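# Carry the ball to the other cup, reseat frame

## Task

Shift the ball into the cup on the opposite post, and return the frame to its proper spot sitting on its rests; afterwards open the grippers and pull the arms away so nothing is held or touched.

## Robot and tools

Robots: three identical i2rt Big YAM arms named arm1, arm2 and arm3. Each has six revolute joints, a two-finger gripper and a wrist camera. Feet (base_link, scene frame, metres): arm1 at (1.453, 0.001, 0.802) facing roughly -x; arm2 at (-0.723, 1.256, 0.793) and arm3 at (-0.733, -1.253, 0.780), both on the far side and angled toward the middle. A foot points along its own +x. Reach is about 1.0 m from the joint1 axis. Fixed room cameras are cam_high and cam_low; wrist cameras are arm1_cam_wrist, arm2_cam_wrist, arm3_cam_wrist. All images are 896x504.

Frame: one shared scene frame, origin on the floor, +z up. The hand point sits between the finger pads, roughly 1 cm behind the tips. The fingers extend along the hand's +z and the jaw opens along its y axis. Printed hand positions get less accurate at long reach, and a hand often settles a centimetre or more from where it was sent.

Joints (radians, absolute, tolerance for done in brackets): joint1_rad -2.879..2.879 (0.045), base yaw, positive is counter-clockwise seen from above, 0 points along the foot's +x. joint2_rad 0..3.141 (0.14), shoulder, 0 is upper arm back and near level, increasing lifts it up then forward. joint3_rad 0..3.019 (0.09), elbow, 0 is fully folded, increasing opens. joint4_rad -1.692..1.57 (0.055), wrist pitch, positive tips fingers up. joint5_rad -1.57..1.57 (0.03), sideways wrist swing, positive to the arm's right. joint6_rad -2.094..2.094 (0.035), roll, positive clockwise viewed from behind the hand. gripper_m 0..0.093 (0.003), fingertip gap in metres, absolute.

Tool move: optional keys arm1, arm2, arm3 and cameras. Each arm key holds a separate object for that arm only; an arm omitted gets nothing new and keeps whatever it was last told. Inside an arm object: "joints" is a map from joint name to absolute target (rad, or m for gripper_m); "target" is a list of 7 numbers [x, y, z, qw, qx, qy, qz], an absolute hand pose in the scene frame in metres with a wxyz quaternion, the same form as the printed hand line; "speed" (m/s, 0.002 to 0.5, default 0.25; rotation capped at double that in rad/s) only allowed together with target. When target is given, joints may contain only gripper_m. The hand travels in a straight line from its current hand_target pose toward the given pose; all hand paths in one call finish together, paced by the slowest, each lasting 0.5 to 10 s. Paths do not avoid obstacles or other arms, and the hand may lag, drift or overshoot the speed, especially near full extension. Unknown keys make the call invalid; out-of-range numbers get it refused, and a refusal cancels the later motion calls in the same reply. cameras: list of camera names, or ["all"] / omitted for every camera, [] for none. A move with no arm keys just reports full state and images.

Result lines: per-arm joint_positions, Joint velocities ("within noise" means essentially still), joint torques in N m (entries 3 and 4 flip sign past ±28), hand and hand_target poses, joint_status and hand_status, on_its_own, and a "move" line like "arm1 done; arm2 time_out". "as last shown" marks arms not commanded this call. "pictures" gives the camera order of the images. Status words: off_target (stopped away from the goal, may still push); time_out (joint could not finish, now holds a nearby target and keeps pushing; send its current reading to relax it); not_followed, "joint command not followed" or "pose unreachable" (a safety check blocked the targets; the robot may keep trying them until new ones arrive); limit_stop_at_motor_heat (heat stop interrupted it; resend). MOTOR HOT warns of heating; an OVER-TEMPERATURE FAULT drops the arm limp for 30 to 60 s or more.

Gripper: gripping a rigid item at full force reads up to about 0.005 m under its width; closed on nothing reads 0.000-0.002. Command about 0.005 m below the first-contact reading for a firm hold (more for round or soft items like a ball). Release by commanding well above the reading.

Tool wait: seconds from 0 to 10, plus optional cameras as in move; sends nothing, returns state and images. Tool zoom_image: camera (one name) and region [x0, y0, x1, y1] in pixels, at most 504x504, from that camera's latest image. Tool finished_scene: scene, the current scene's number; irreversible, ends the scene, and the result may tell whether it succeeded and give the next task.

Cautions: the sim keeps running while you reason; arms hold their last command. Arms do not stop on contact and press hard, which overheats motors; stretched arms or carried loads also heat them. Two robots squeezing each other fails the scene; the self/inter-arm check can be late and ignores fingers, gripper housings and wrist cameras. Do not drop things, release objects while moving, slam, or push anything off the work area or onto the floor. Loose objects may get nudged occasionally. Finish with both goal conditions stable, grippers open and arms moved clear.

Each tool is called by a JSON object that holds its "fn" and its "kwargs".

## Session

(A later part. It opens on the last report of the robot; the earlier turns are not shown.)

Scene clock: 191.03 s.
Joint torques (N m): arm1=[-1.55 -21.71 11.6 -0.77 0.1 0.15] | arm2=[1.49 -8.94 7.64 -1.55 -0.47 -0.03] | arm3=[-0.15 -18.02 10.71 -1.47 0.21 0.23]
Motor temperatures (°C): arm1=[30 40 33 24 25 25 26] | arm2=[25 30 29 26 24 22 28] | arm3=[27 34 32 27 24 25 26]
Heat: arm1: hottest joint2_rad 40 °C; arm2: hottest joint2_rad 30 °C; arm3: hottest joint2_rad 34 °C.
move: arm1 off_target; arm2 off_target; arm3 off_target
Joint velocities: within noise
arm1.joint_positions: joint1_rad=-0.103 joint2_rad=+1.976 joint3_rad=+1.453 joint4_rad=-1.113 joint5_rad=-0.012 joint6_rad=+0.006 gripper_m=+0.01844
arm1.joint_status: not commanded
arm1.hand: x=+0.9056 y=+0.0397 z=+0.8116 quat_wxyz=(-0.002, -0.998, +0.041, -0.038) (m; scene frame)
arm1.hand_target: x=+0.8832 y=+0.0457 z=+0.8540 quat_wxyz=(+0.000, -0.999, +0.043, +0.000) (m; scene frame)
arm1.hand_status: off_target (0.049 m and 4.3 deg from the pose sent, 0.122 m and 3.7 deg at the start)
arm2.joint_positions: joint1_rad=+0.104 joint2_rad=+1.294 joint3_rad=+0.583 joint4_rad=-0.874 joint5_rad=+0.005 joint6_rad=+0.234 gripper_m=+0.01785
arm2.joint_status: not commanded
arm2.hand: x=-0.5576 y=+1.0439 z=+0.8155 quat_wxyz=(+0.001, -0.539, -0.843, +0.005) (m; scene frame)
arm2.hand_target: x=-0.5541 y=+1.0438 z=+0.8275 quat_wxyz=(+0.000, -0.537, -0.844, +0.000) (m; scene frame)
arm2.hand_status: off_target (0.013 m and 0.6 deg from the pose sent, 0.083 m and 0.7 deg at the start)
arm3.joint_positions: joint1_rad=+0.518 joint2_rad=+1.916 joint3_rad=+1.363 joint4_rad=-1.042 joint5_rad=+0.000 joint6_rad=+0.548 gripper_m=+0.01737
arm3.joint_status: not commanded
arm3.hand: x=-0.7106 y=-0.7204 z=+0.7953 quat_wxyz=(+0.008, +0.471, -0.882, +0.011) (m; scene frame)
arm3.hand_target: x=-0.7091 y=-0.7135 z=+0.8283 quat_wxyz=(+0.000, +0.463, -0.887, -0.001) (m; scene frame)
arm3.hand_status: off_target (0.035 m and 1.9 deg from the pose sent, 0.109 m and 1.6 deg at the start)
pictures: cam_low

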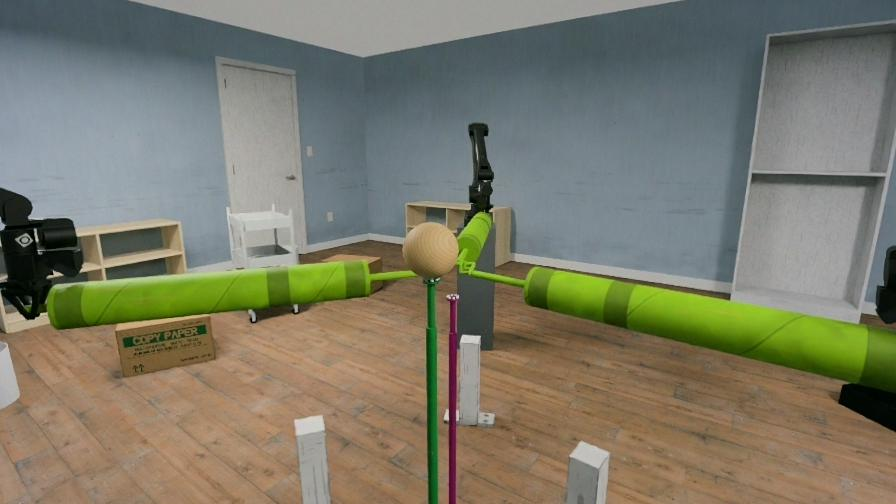

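{"fn": "move", "kwargs": {"arm1": {"target":[0.991,-0.187,0.866,0,0.9991,-0.0427,0],"speed":0.1}, "arm2": {"target":[-0.442,0.809,0.840,0,0.5365,0.8439,0],"speed":0.1}, "arm3": {"target":[-0.597,-0.948,0.841,0,0.4625,-0.8866,0],"speed":0.1}, "cameras": ["cam_high","cam_low"]}}

{"fn": "zoom_image", "kwargs": {"camera": "cam_low", "region": [350, 200, 550, 360]}}

{"fn": "zoom_image", "kwargs": {"camera": "cam_high", "region": [380, 220, 500, 300]}}

Scene clock: 204.70 s.
Joint torques (N m): arm1=[-0.85 -19.43 8.77 0.64 0.73 0.3] | arm2=[2.32 -16.44 10.47 -0.92 -0.58 0.04] | arm3=[-2.2 -10.58 8.36 -0.35 0.28 -0.01]
Motor temperatures (°C): arm1=[30 40 35 24 25 25 26] | arm2=[25 30 31 26 24 22 28] | arm3=[27 34 32 27 23 25 26]
Heat: arm1: hottest joint2_rad 40 °C; arm2: hottest joint3_rad 31 °C; arm3: hottest joint2_rad 34 °C.
move: arm1 off_target; arm2 off_target; arm3 off_target
Joint velocities: within noise
arm1.joint_positions: joint1_rad=+0.357 joint2_rad=+1.792 joint3_rad=+1.242 joint4_rad=-1.092 joint5_rad=-0.024 joint6_rad=+0.459 gripper_m=+0.01844
arm1.joint_status: not commanded
arm1.hand: x=+1.0096 y=-0.1831 z=+0.8350 quat_wxyz=(+0.009, -0.998, +0.037, -0.043) (m; scene frame)
arm1.hand_target: x=+0.9921 y=-0.1867 z=+0.8661 quat_wxyz=(+0.000, -0.999, +0.043, +0.000) (m; scene frame)
arm1.hand_status: off_target (0.036 m and 5.0 deg from the pose sent, 0.248 m and 4.3 deg at the start)
arm2.joint_positions: joint1_rad=-0.015 joint2_rad=+1.853 joint3_rad=+1.307 joint4_rad=-1.044 joint5_rad=+0.009 joint6_rad=+0.118 gripper_m=+0.01785
arm2.joint_status: not commanded
arm2.hand: x=-0.4572 y=+0.8166 z=+0.8327 quat_wxyz=(+0.004, -0.540, -0.842, +0.005) (m; scene frame)
arm2.hand_target: x=-0.4423 y=+0.8095 z=+0.8401 quat_wxyz=(-0.001, -0.537, -0.844, +0.000) (m; scene frame)
arm2.hand_status: off_target (0.018 m and 0.8 deg from the pose sent, 0.263 m and 0.6 deg at the start)
arm3.joint_positions: joint1_rad=+0.167 joint2_rad=+1.407 joint3_rad=+0.787 joint4_rad=-0.974 joint5_rad=-0.003 joint6_rad=+0.195 gripper_m=+0.01737
arm3.joint_status: not commanded
arm3.hand: x=-0.6061 y=-0.9461 z=+0.8257 quat_wxyz=(+0.012, +0.472, -0.881, +0.007) (m; scene frame)
arm3.hand_target: x=-0.5972 y=-0.9479 z=+0.8404 quat_wxyz=(+0.000, +0.462, -0.887, +0.000) (m; scene frame)
arm3.hand_status: off_target (0.018 m and 2.0 deg from the pose sent, 0.258 m and 1.9 deg at the start)
pictures: cam_high, cam_low

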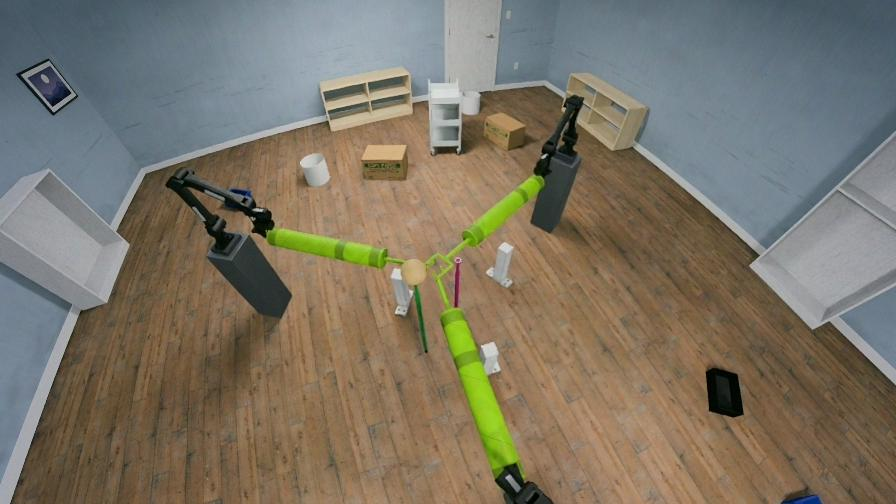

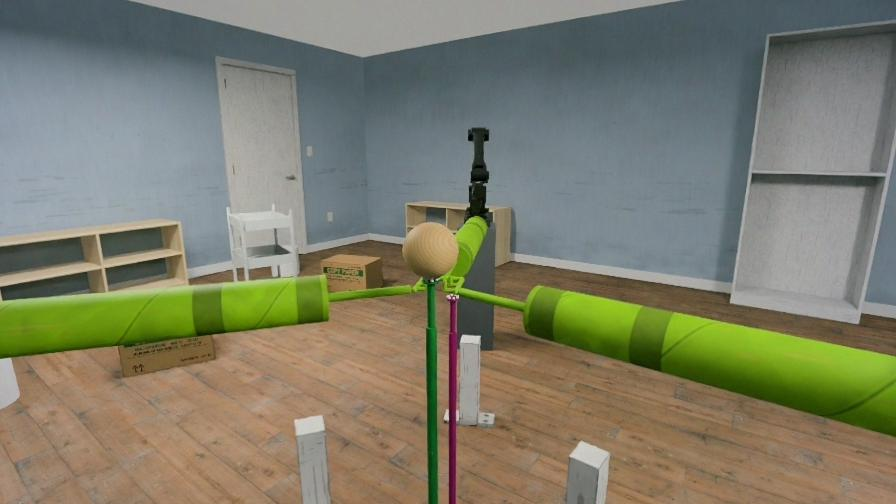

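Scaled by 2.520 from the camera's 896x504 image, which has a finer 1280x720 frame.

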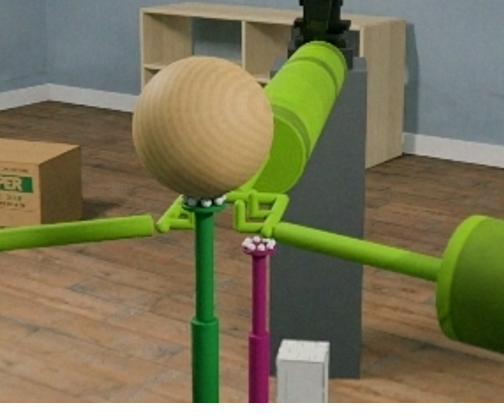

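Scaled by 4.200 from the camera's 896x504 image, which has a finer 1280x720 frame.

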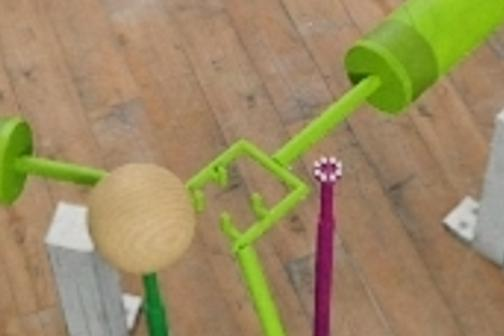

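{"fn": "move", "kwargs": {"arm1": {"target":[1.033,-0.244,0.866,0,0.9991,-0.0427,0],"speed":0.08}, "arm2": {"target":[-0.400,0.752,0.840,0,0.5365,0.8439,0],"speed":0.08}, "arm3": {"target":[-0.555,-1.005,0.841,0,0.4625,-0.8866,0],"speed":0.08}, "cameras": ["cam_high","cam_low"]}}

{"fn": "zoom_image", "kwargs": {"camera": "cam_low", "region": [380, 220, 500, 320]}}

{"fn": "zoom_image", "kwargs": {"camera": "cam_high", "region": [380, 220, 500, 320]}}

Scene clock: 228.00 s.
Joint torques (N m): arm1=[-0.73 -18.96 8.57 0.7 0.82 0.31] | arm2=[3.14 -19.19 11.25 -0.87 -0.55 0.13] | arm3=[-2.08 -9.17 8.85 -0.21 0.19 0.04]
Motor temperatures (°C): arm1=[30 37 36 24 26 25 26] | arm2=[25 33 35 26 24 22 29] | arm3=[27 33 31 27 23 25 26]
Heat: arm1: hottest joint2_rad 37 °C; arm2: hottest joint3_rad 35 °C; arm3: hottest joint2_rad 33 °C.
move: arm1 off_target; arm2 off_target; arm3 off_target
Joint velocities: within noise
arm1.joint_positions: joint1_rad=+0.498 joint2_rad=+1.763 joint3_rad=+1.203 joint4_rad=-1.083 joint5_rad=-0.024 joint6_rad=+0.601 gripper_m=+0.01844
arm1.joint_status: not commanded
arm1.hand: x=+1.0504 y=-0.2374 z=+0.8361 quat_wxyz=(+0.014, -0.998, +0.038, -0.042) (m; scene frame)
arm1.hand_target: x=+1.0340 y=-0.2435 z=+0.8660 quat_wxyz=(+0.000, -0.999, +0.043, +0.000) (m; scene frame)
arm1.hand_status: off_target (0.035 m and 5.1 deg from the pose sent, 0.072 m and 5.1 deg at the start)
arm2.joint_positions: joint1_rad=-0.015 joint2_rad=+2.016 joint3_rad=+1.563 joint4_rad=-1.141 joint5_rad=+0.008 joint6_rad=+0.117 gripper_m=+0.01785
arm2.joint_status: not commanded
arm2.hand: x=-0.4209 y=+0.7575 z=+0.8325 quat_wxyz=(+0.006, -0.539, -0.842, +0.003) (m; scene frame)
arm2.hand_target: x=-0.4005 y=+0.7528 z=+0.8402 quat_wxyz=(-0.001, -0.536, -0.844, +0.000) (m; scene frame)
arm2.hand_status: off_target (0.023 m and 0.9 deg from the pose sent, 0.087 m and 0.8 deg at the start)
arm3.joint_positions: joint1_rad=-0.037 joint2_rad=+1.325 joint3_rad=+0.709 joint4_rad=-0.984 joint5_rad=-0.002 joint6_rad=-0.012 gripper_m=+0.01737
arm3.joint_status: not commanded
arm3.hand: x=-0.5644 y=-1.0050 z=+0.8262 quat_wxyz=(+0.016, +0.473, -0.881, +0.007) (m; scene frame)
arm3.hand_target: x=-0.5552 y=-1.0050 z=+0.8405 quat_wxyz=(+0.000, +0.463, -0.887, +0.000) (m; scene frame)
arm3.hand_status: off_target (0.018 m and 2.4 deg from the pose sent, 0.079 m and 2.0 deg at the start)
pictures: cam_high, cam_low

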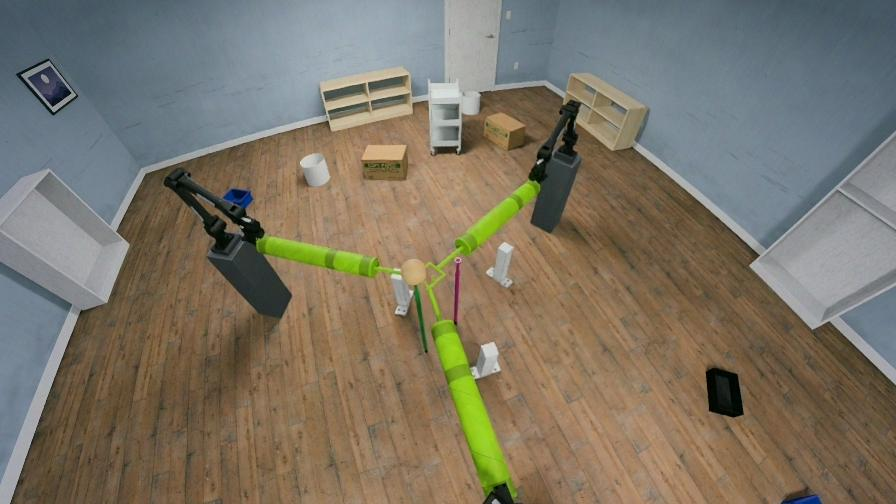

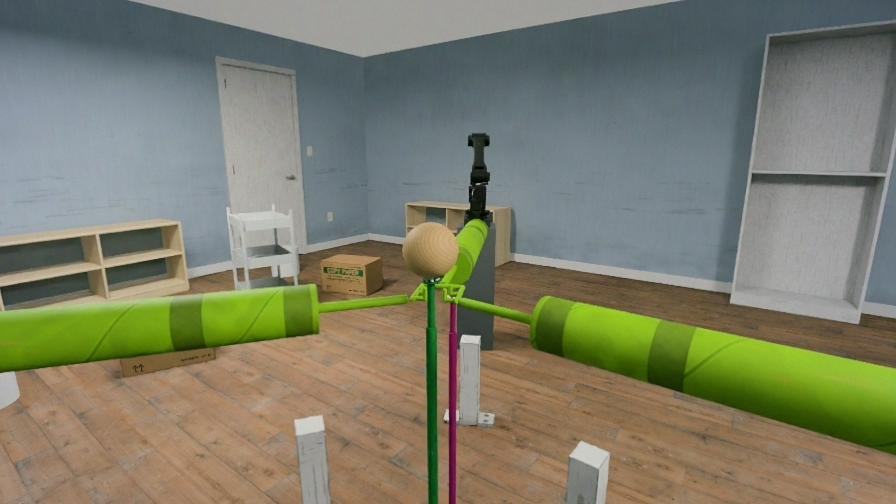

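Scaled by 4.200 from the camera's 896x504 image, which has a finer 1280x720 frame.

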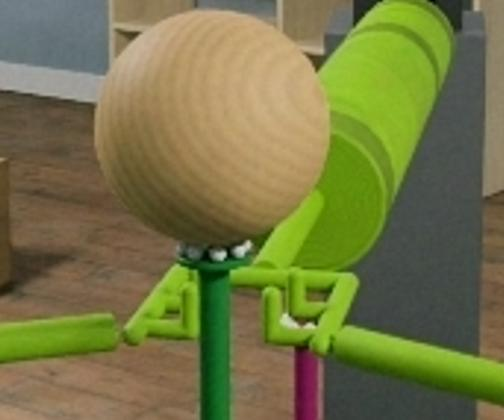

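Scaled by 4.200 from the camera's 896x504 image, which has a finer 1280x720 frame.

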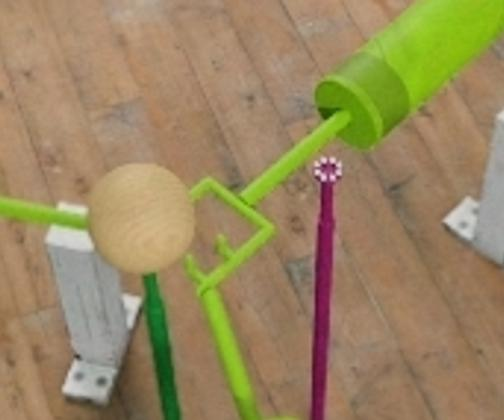

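{"fn": "move", "kwargs": {"arm1": {"target":[1.074,-0.320,0.866,0,0.9991,-0.0427,0],"speed":0.06}, "arm2": {"target":[-0.355,0.675,0.840,0,0.5365,0.8439,0],"speed":0.06}, "arm3": {"target":[-0.514,-1.080,0.841,0,0.4625,-0.8866,0],"speed":0.06}, "cameras": ["cam_high","cam_low"]}}

{"fn": "zoom_image", "kwargs": {"camera": "cam_low", "region": [380, 220, 500, 320]}}

{"fn": "zoom_image", "kwargs": {"camera": "cam_high", "region": [380, 220, 500, 320]}}

Scene clock: 245.17 s.
Joint torques (N m): arm1=[-1.08 -17.14 11.18 0.12 1 0.3] | arm2=[2.67 -22.77 12.72 -0.57 -0.55 0.08] | arm3=[-1.85 -8.23 8.53 -0.39 -0.05 0.08]
Motor temperatures (°C): arm1=[30 36 37 24 27 25 26] | arm2=[25 36 41 26 24 22 29] | arm3=[27 32 32 27 23 25 26]
Heat: arm1: hottest joint3_rad 37 °C; arm2: hottest joint3_rad 41 °C; arm3: hottest joint2_rad 32 °C.
move: arm1 off_target; arm2 off_target; arm3 off_target
Joint velocities: within noise
arm1.joint_positions: joint1_rad=+0.679 joint2_rad=+1.762 joint3_rad=+1.202 joint4_rad=-1.077 joint5_rad=-0.026 joint6_rad=+0.778 gripper_m=+0.01844
arm1.joint_status: not commanded
arm1.hand: x=+1.0994 y=-0.3068 z=+0.8362 quat_wxyz=(+0.018, -0.998, +0.036, -0.039) (m; scene frame)
arm1.hand_target: x=+1.0754 y=-0.3190 z=+0.8667 quat_wxyz=(-0.001, -0.999, +0.043, +0.000) (m; scene frame)
arm1.hand_status: off_target (0.041 m and 4.9 deg from the pose sent, 0.091 m and 5.1 deg at the start)
arm2.joint_positions: joint1_rad=-0.015 joint2_rad=+2.256 joint3_rad=+1.965 joint4_rad=-1.325 joint5_rad=+0.008 joint6_rad=+0.117 gripper_m=+0.01785
arm2.joint_status: not commanded
arm2.hand: x=-0.3765 y=+0.6848 z=+0.8293 quat_wxyz=(+0.016, -0.539, -0.842, -0.002) (m; scene frame)
arm2.hand_target: x=-0.3557 y=+0.6764 z=+0.8402 quat_wxyz=(-0.001, -0.536, -0.844, +0.000) (m; scene frame)
arm2.hand_status: off_target (0.026 m and 1.8 deg from the pose sent, 0.106 m and 0.9 deg at the start)
arm3.joint_positions: joint1_rad=-0.321 joint2_rad=+1.250 joint3_rad=+0.652 joint4_rad=-0.991 joint5_rad=+0.002 joint6_rad=-0.296 gripper_m=+0.01737
arm3.joint_status: not commanded
arm3.hand: x=-0.5184 y=-1.0766 z=+0.8287 quat_wxyz=(+0.011, +0.474, -0.881, +0.003) (m; scene frame)
arm3.hand_target: x=-0.5141 y=-1.0799 z=+0.8404 quat_wxyz=(+0.000, +0.463, -0.887, +0.000) (m; scene frame)
arm3.hand_status: off_target (0.014 m and 1.9 deg from the pose sent, 0.092 m and 2.4 deg at the start)
pictures: cam_high, cam_low

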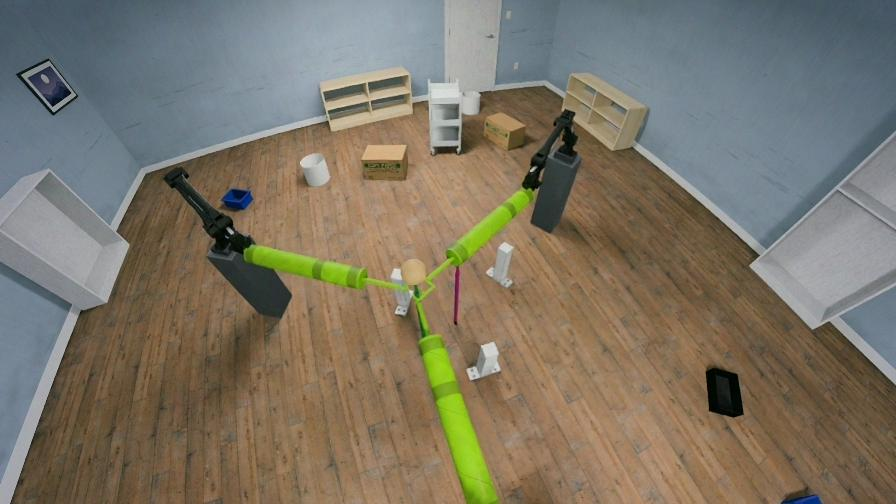

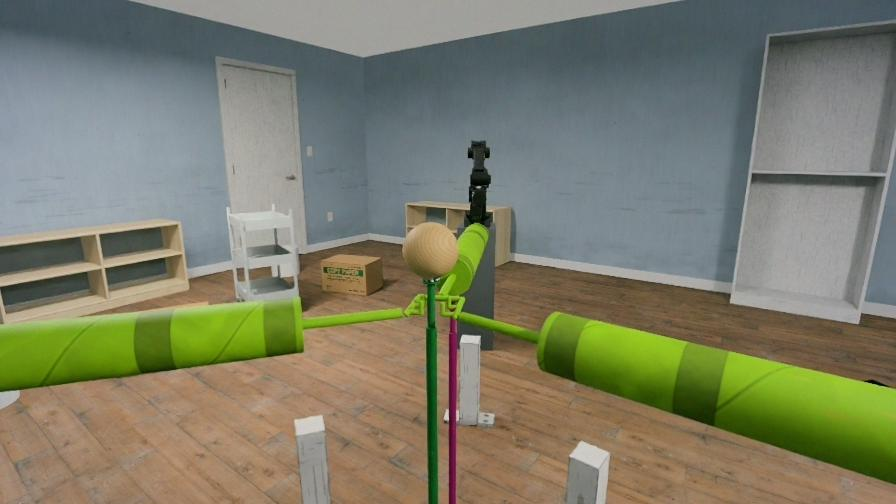

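Scaled by 4.200 from the camera's 896x504 image, which has a finer 1280x720 frame.

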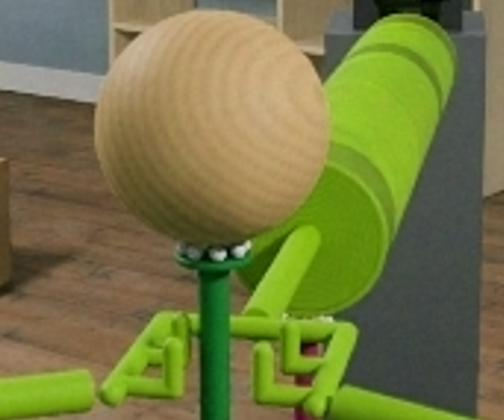

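Scaled by 4.200 from the camera's 896x504 image, which has a finer 1280x720 frame.

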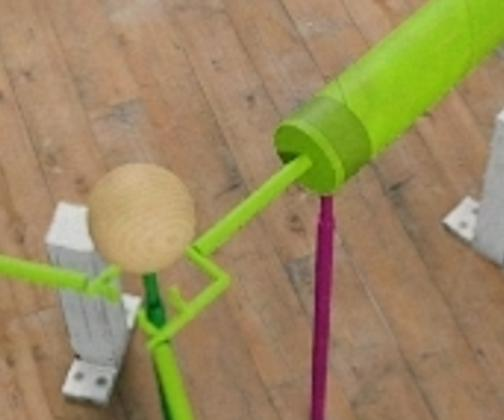

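{"fn": "move", "kwargs": {"arm1": {"target":[1.079,-0.340,0.866,0,0.9991,-0.0427,0],"speed":0.05}, "arm2": {"target":[-0.348,0.655,0.843,0,0.5365,0.8439,0],"speed":0.05}, "arm3": {"target":[-0.508,-1.100,0.841,0,0.4625,-0.8866,0],"speed":0.05}, "cameras": ["cam_high","cam_low"]}}

{"fn": "zoom_image", "kwargs": {"camera": "cam_low", "region": [380, 220, 500, 320]}}

{"fn": "zoom_image", "kwargs": {"camera": "cam_high", "region": [390, 250, 460, 320]}}

Scene clock: 259.97 s.
Joint torques (N m): arm1=[-1.32 -16.79 11.9 -0.21 1.02 0.29] | arm2=[2.73 -23.77 13.01 -0.55 -0.55 0.09] | arm3=[-1.85 -7.88 8.59 -0.39 -0.07 0.08]
Motor temperatures (°C): arm1=[30 37 37 24 27 25 27] | arm2=[25 36 42 26 24 22 29] | arm3=[27 31 32 27 23 25 27]
Heat: arm1: hottest joint2_rad 37 °C; arm2: hottest joint3_rad 42 °C; arm3: hottest joint3_rad 32 °C.
move: arm1 off_target; arm2 off_target; arm3 off_target
Joint velocities: within noise
arm1.joint_positions: joint1_rad=+0.718 joint2_rad=+1.775 joint3_rad=+1.224 joint4_rad=-1.077 joint5_rad=-0.026 joint6_rad=+0.816 gripper_m=+0.01844
arm1.joint_status: not commanded
arm1.hand: x=+1.1054 y=-0.3262 z=+0.8370 quat_wxyz=(+0.016, -0.999, +0.035, -0.035) (m; scene frame)
arm1.hand_target: x=+1.0804 y=-0.3388 z=+0.8667 quat_wxyz=(-0.001, -0.999, +0.043, +0.000) (m; scene frame)
arm1.hand_status: off_target (0.042 m and 4.5 deg from the pose sent, 0.049 m and 4.9 deg at the start)
arm2.joint_positions: joint1_rad=-0.023 joint2_rad=+2.323 joint3_rad=+2.091 joint4_rad=-1.389 joint5_rad=+0.008 joint6_rad=+0.109 gripper_m=+0.01785
arm2.joint_status: not commanded
arm2.hand: x=-0.3707 y=+0.6643 z=+0.8310 quat_wxyz=(+0.018, -0.539, -0.842, -0.003) (m; scene frame)
arm2.hand_target: x=-0.3488 y=+0.6565 z=+0.8434 quat_wxyz=(-0.001, -0.536, -0.844, +0.000) (m; scene frame)
arm2.hand_status: off_target (0.027 m and 2.1 deg from the pose sent, 0.043 m and 1.8 deg at the start)
arm3.joint_positions: joint1_rad=-0.392 joint2_rad=+1.228 joint3_rad=+0.635 joint4_rad=-0.996 joint5_rad=+0.002 joint6_rad=-0.368 gripper_m=+0.01737
arm3.joint_status: not commanded
arm3.hand: x=-0.5122 y=-1.0965 z=+0.8291 quat_wxyz=(+0.011, +0.474, -0.881, +0.003) (m; scene frame)
arm3.hand_target: x=-0.5081 y=-1.0999 z=+0.8404 quat_wxyz=(+0.000, +0.463, -0.887, +0.000) (m; scene frame)
arm3.hand_status: off_target (0.013 m and 1.9 deg from the pose sent, 0.028 m and 1.9 deg at the start)
pictures: cam_high, cam_low

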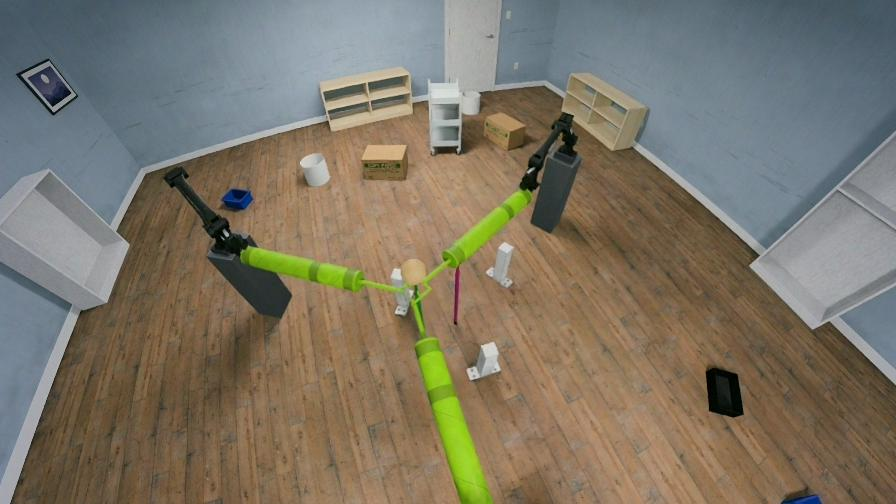

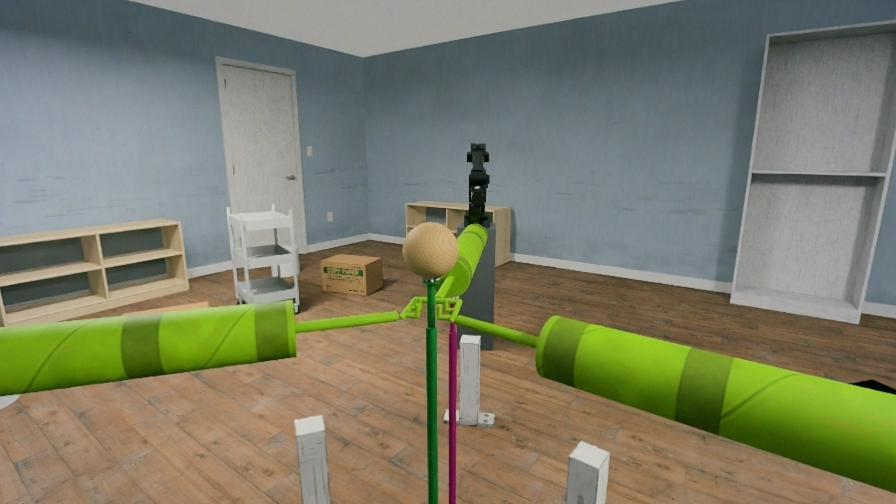

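Scaled by 4.200 from the camera's 896x504 image, which has a finer 1280x720 frame.

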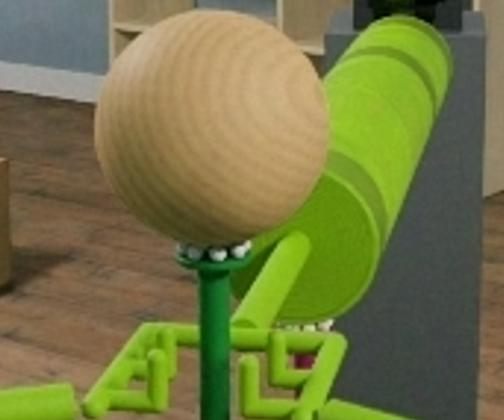

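Scaled by 7.200 from the camera's 896x504 image, which has a finer 1280x720 frame.

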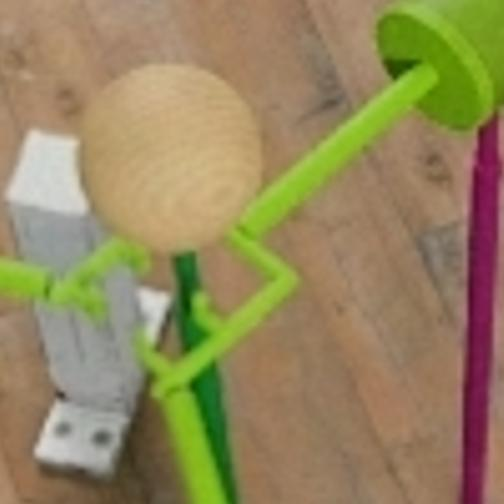

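{"fn": "move", "kwargs": {"arm1": {"target":[1.0585,-0.3065,0.866,0,0.9991,-0.0427,0],"speed":0.05}, "arm2": {"target":[-0.3695,0.6895,0.845,0,0.5365,0.8439,0],"speed":0.05}, "arm3": {"target":[-0.5295,-1.0655,0.841,0,0.4625,-0.8866,0],"speed":0.05}, "cameras": ["cam_high","cam_low"]}}

{"fn": "zoom_image", "kwargs": {"camera": "cam_low", "region": [380, 220, 500, 320]}}

{"fn": "zoom_image", "kwargs": {"camera": "cam_high", "region": [390, 250, 460, 320]}}

Scene clock: 293.93 s.
Joint torques (N m): arm1=[-3.19 -17.73 10.47 -0.02 0.93 0.04] | arm2=[2.73 -28.16 7.34 0.21 -0.43 0.09] | arm3=[0.26 -6.89 9.44 -0.24 -0.17 0.31]
Motor temperatures (°C): arm1=[30 37 39 24 28 25 27] | arm2=[25 38 54 26 24 21 29] | arm3=[27 29 32 27 23 25 27]
Heat: arm1: hottest joint3_rad 39 °C; arm2: hottest joint3_rad 54 °C; arm3: hottest joint3_rad 32 °C.
move: arm1 off_target; arm2 off_target; arm3 off_target
Joint velocities: within noise
arm1.joint_positions: joint1_rad=+0.663 joint2_rad=+1.775 joint3_rad=+1.224 joint4_rad=-1.077 joint5_rad=-0.022 joint6_rad=+0.765 gripper_m=+0.01844
arm1.joint_status: not commanded
arm1.hand: x=+1.0876 y=-0.3063 z=+0.8369 quat_wxyz=(+0.015, -0.999, +0.037, -0.034) (m; scene frame)
arm1.hand_target: x=+1.0599 y=-0.3055 z=+0.8663 quat_wxyz=(+0.001, -0.999, +0.043, +0.000) (m; scene frame)
arm1.hand_status: off_target (0.041 m and 4.3 deg from the pose sent, 0.059 m and 4.5 deg at the start)
arm2.joint_positions: joint1_rad=-0.023 joint2_rad=+2.267 joint3_rad=+1.946 joint4_rad=-1.319 joint5_rad=+0.005 joint6_rad=+0.109 gripper_m=+0.01785
arm2.joint_status: not commanded
arm2.hand: x=-0.3840 y=+0.6881 z=+0.8149 quat_wxyz=(+0.026, -0.539, -0.842, -0.009) (m; scene frame)
arm2.hand_target: x=-0.3698 y=+0.6900 z=+0.8446 quat_wxyz=(+0.000, -0.536, -0.844, +0.000) (m; scene frame)
arm2.hand_status: off_target (0.033 m and 3.2 deg from the pose sent, 0.029 m and 2.1 deg at the start)
arm3.joint_positions: joint1_rad=-0.270 joint2_rad=+1.228 joint3_rad=+0.635 joint4_rad=-0.998 joint5_rad=+0.004 joint6_rad=-0.242 gripper_m=+0.01737
arm3.joint_status: not commanded
arm3.hand: x=-0.5330 y=-1.0713 z=+0.8291 quat_wxyz=(+0.011, +0.472, -0.881, +0.005) (m; scene frame)
arm3.hand_target: x=-0.5296 y=-1.0656 z=+0.8406 quat_wxyz=(+0.000, +0.463, -0.887, +0.000) (m; scene frame)
arm3.hand_status: off_target (0.014 m and 1.9 deg from the pose sent, 0.037 m and 1.9 deg at the start)
pictures: cam_high, cam_low

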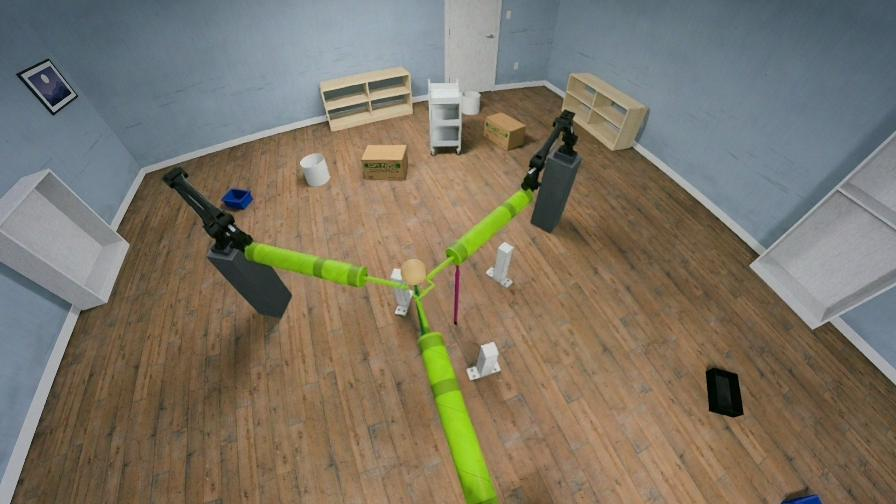

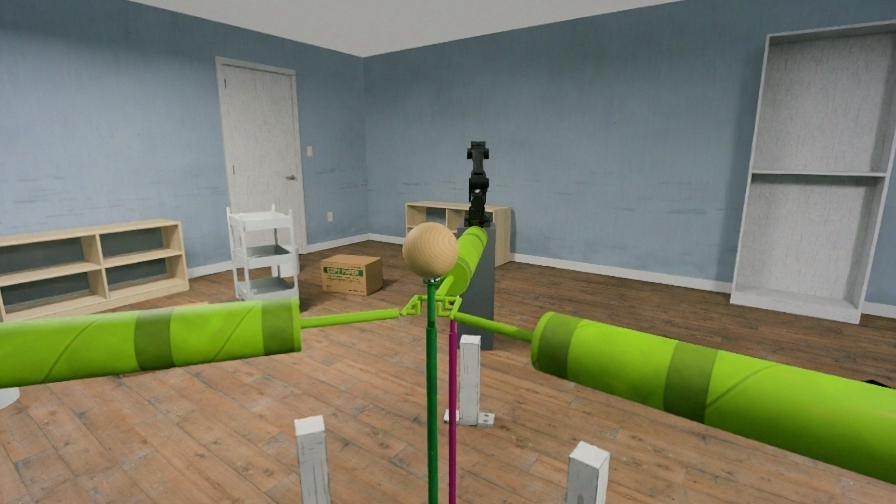

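Scaled by 4.200 from the camera's 896x504 image, which has a finer 1280x720 frame.

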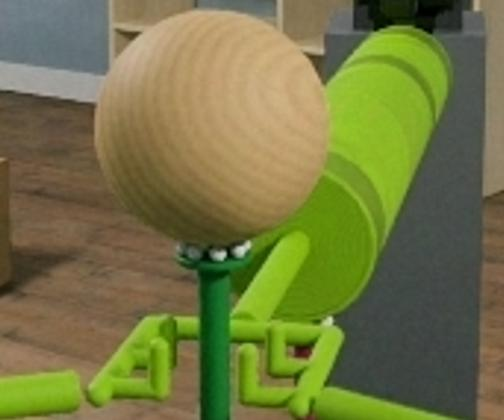

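Scaled by 7.200 from the camera's 896x504 image, which has a finer 1280x720 frame.

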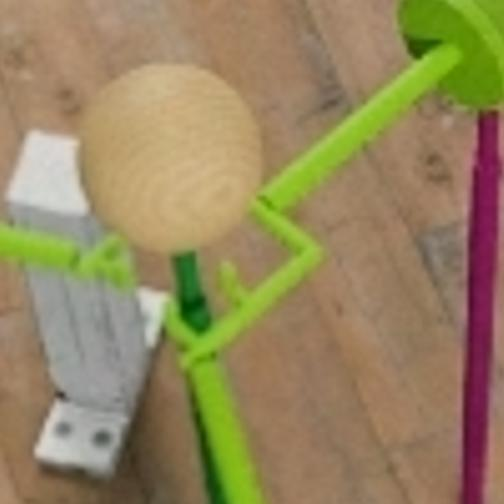

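{"fn": "move", "kwargs": {"arm1": {"target":[1.052,-0.295,0.886,0,0.9991,-0.0427,0],"speed":0.05}, "arm2": {"target":[-0.374,0.703,0.878,0,0.5365,0.8439,0],"speed":0.05}, "arm3": {"target":[-0.535,-1.0535,0.861,0,0.4625,-0.8866,0],"speed":0.05}, "cameras": ["cam_high","cam_low"]}}

{"fn": "zoom_image", "kwargs": {"camera": "cam_low", "region": [380, 220, 500, 320]}}

{"fn": "zoom_image", "kwargs": {"camera": "cam_high", "region": [390, 250, 460, 320]}}

Scene clock: 303.60 s.
Joint torques (N m): arm1=[-3.6 -18.78 11.17 -0.9 0.89 0] | arm2=[3.14 -28.16 7.79 -0.25 -0.47 0.13] | arm3=[0.38 -7.47 11.26 -1.11 -0.1 0.33]
Motor temperatures (°C): arm1=[30 37 39 24 28 25 27] | arm2=[25 41 50 26 24 21 29] | arm3=[27 29 32 27 23 25 27]
Heat: arm1: hottest joint3_rad 39 °C; arm2: hottest joint3_rad 50 °C; arm3: hottest joint3_rad 32 °C.
move: arm1 off_target; arm2 off_target; arm3 off_target
Joint velocities: within noise
arm1.joint_positions: joint1_rad=+0.642 joint2_rad=+1.761 joint3_rad=+1.234 joint4_rad=-1.101 joint5_rad=-0.021 joint6_rad=+0.744 gripper_m=+0.01844
arm1.joint_status: not commanded
arm1.hand: x=+1.0810 y=-0.2983 z=+0.8469 quat_wxyz=(+0.015, -0.999, +0.037, -0.034) (m; scene frame)
arm1.hand_target: x=+1.0539 y=-0.2940 z=+0.8855 quat_wxyz=(+0.001, -0.999, +0.043, +0.001) (m; scene frame)
arm1.hand_status: off_target (0.049 m and 4.3 deg from the pose sent, 0.062 m and 4.3 deg at the start)
arm2.joint_positions: joint1_rad=-0.023 joint2_rad=+2.211 joint3_rad=+1.916 joint4_rad=-1.346 joint5_rad=+0.005 joint6_rad=+0.109 gripper_m=+0.01785
arm2.joint_status: not commanded
arm2.hand: x=-0.3900 y=+0.6980 z=+0.8408 quat_wxyz=(+0.026, -0.539, -0.842, -0.008) (m; scene frame)
arm2.hand_target: x=-0.3745 y=+0.7034 z=+0.8772 quat_wxyz=(+0.000, -0.536, -0.844, +0.000) (m; scene frame)
arm2.hand_status: off_target (0.041 m and 3.2 deg from the pose sent, 0.066 m and 3.2 deg at the start)
arm3.joint_positions: joint1_rad=-0.227 joint2_rad=+1.214 joint3_rad=+0.657 joint4_rad=-1.038 joint5_rad=+0.002 joint6_rad=-0.199 gripper_m=+0.01737
arm3.joint_status: not commanded
arm3.hand: x=-0.5403 y=-1.0620 z=+0.8397 quat_wxyz=(+0.013, +0.472, -0.881, +0.005) (m; scene frame)
arm3.hand_target: x=-0.5351 y=-1.0537 z=+0.8601 quat_wxyz=(+0.000, +0.463, -0.887, +0.000) (m; scene frame)
arm3.hand_status: off_target (0.024 m and 2.1 deg from the pose sent, 0.036 m and 1.9 deg at the start)
pictures: cam_high, cam_low

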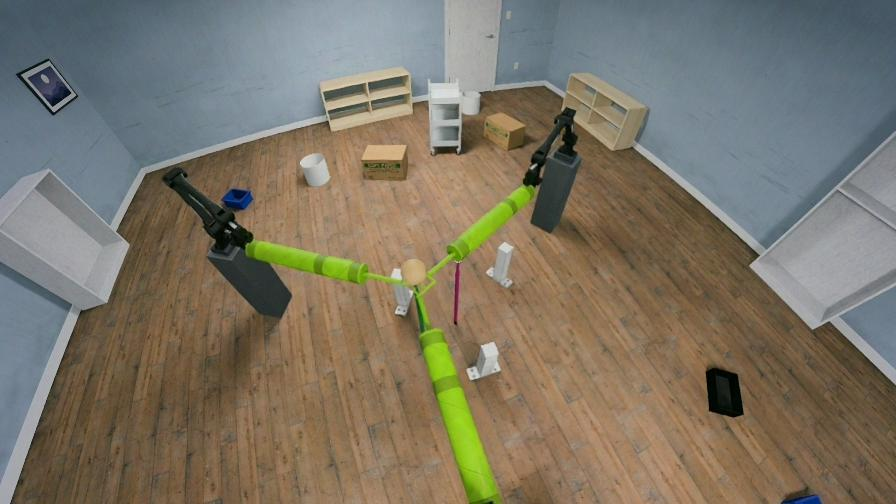

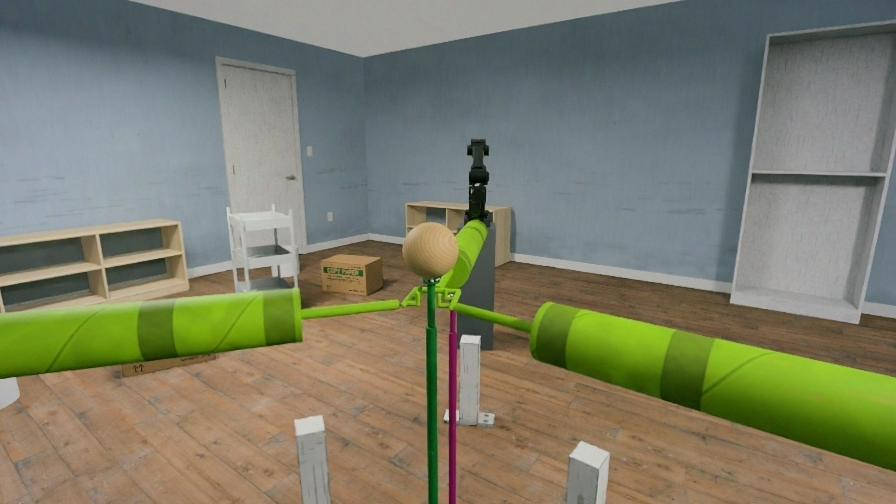

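Scaled by 4.200 from the camera's 896x504 image, which has a finer 1280x720 frame.

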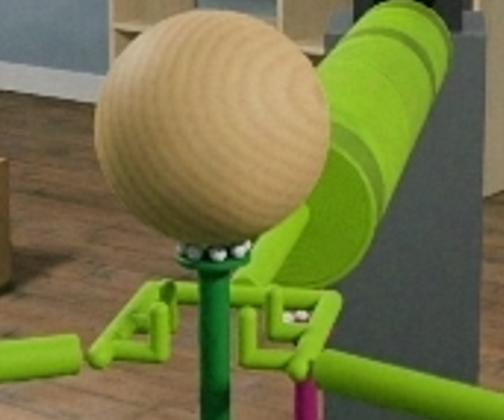

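Scaled by 7.200 from the camera's 896x504 image, which has a finer 1280x720 frame.

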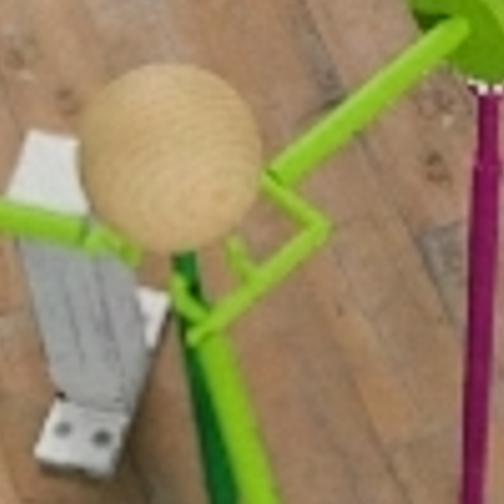

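{"fn": "move", "kwargs": {"arm1": {"target":[1.051,-0.292,0.983,0,0.9991,-0.0427,0],"speed":0.06}, "arm2": {"target":[-0.375,0.706,0.981,0,0.5365,0.8439,0],"speed":0.06}, "arm3": {"target":[-0.536,-1.0505,0.952,0,0.4625,-0.8866,0],"speed":0.06}, "cameras": ["cam_high","cam_low"]}}

{"fn": "zoom_image", "kwargs": {"camera": "cam_low", "region": [370, 180, 510, 320]}}

{"fn": "zoom_image", "kwargs": {"camera": "cam_high", "region": [390, 220, 480, 300]}}

Scene clock: 315.20 s.
Joint torques (N m): arm1=[-2.9 -18.73 13.53 -0.8 0.7 0.07] | arm2=[3.25 -27.63 12.81 -1.1 -0.56 0.13] | arm3=[-0.21 -7.41 13.63 -1.37 0.21 0.26]
Motor temperatures (°C): arm1=[30 37 40 24 28 25 27] | arm2=[25 42 48 26 24 21 30] | arm3=[27 29 33 27 23 25 27]
Heat: arm1: hottest joint3_rad 40 °C; arm2: hottest joint3_rad 48 °C; arm3: hottest joint3_rad 33 °C.
move: arm1 off_target; arm2 off_target; arm3 off_target
Joint velocities: within noise
arm1.joint_positions: joint1_rad=+0.628 joint2_rad=+1.678 joint3_rad=+1.369 joint4_rad=-1.345 joint5_rad=-0.016 joint6_rad=+0.731 gripper_m=+0.01843
arm1.joint_status: not commanded
arm1.hand: x=+1.0776 y=-0.2912 z=+0.9333 quat_wxyz=(+0.025, -0.998, +0.038, -0.043) (m; scene frame)
arm1.hand_target: x=+1.0540 y=-0.2904 z=+0.9826 quat_wxyz=(+0.000, -0.999, +0.043, +0.001) (m; scene frame)
arm1.hand_status: off_target (0.056 m and 5.7 deg from the pose sent, 0.139 m and 4.3 deg at the start)
arm2.joint_positions: joint1_rad=-0.024 joint2_rad=+2.153 joint3_rad=+2.029 joint4_rad=-1.552 joint5_rad=+0.007 joint6_rad=+0.109 gripper_m=+0.01785
arm2.joint_status: not commanded
arm2.hand: x=-0.3971 y=+0.7077 z=+0.9208 quat_wxyz=(+0.042, -0.539, -0.841, -0.016) (m; scene frame)
arm2.hand_target: x=-0.3772 y=+0.7089 z=+0.9799 quat_wxyz=(-0.001, -0.536, -0.844, -0.001) (m; scene frame)
arm2.hand_status: off_target (0.064 m and 5.2 deg from the pose sent, 0.141 m and 3.2 deg at the start)
arm3.joint_positions: joint1_rad=-0.209 joint2_rad=+1.122 joint3_rad=+0.821 joint4_rad=-1.309 joint5_rad=-0.005 joint6_rad=-0.183 gripper_m=+0.01737
arm3.joint_status: not commanded
arm3.hand: x=-0.5427 y=-1.0556 z=+0.9209 quat_wxyz=(+0.021, +0.473, -0.881, +0.004) (m; scene frame)
arm3.hand_target: x=-0.5365 y=-1.0510 z=+0.9507 quat_wxyz=(+0.000, +0.463, -0.887, +0.000) (m; scene frame)
arm3.hand_status: off_target (0.032 m and 2.8 deg from the pose sent, 0.113 m and 2.1 deg at the start)
pictures: cam_high, cam_low

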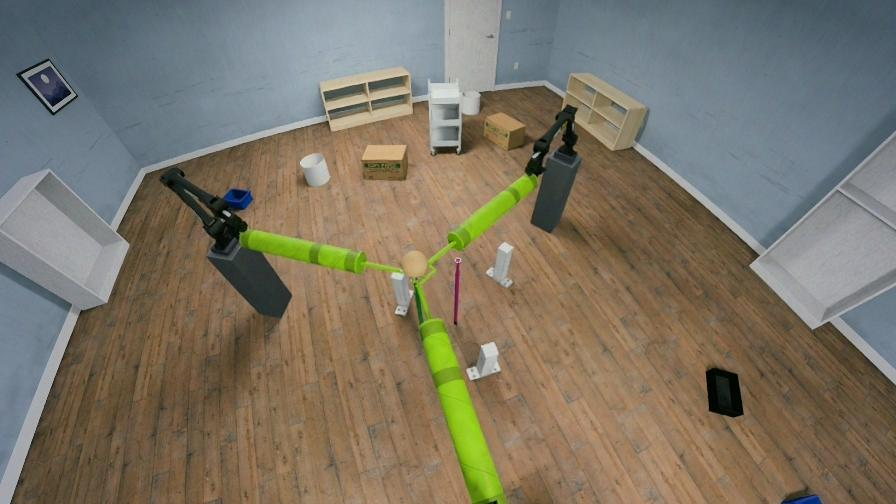

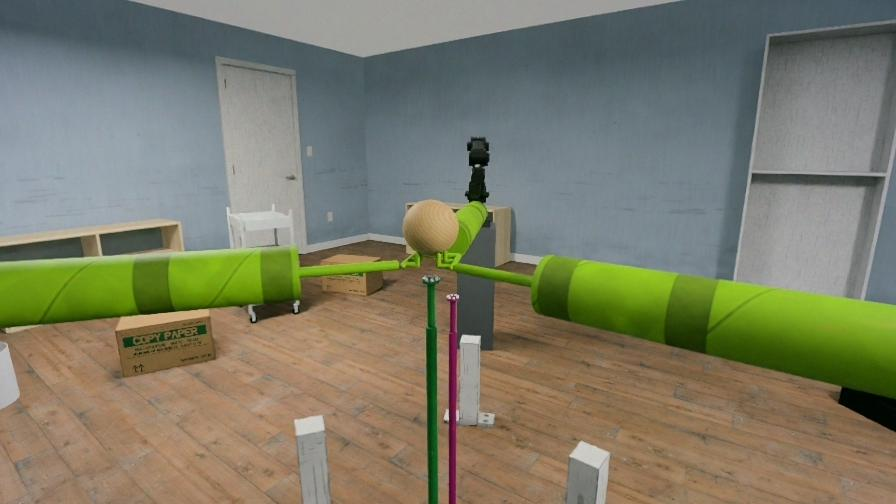

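Scaled by 3.600 from the camera's 896x504 image, which has a finer 1280x720 frame.

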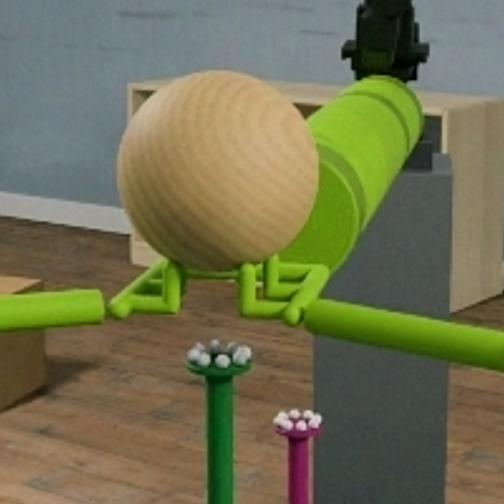

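Scaled by 5.600 from the camera's 896x504 image, which has a finer 1280x720 frame.

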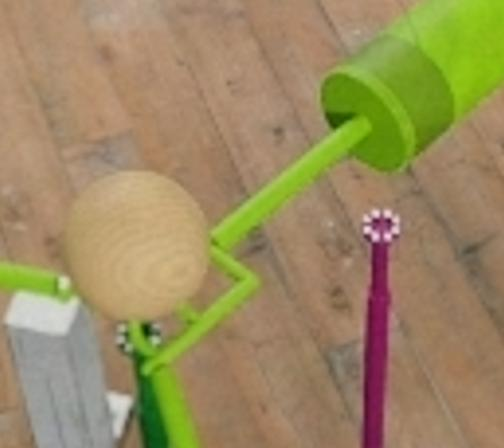

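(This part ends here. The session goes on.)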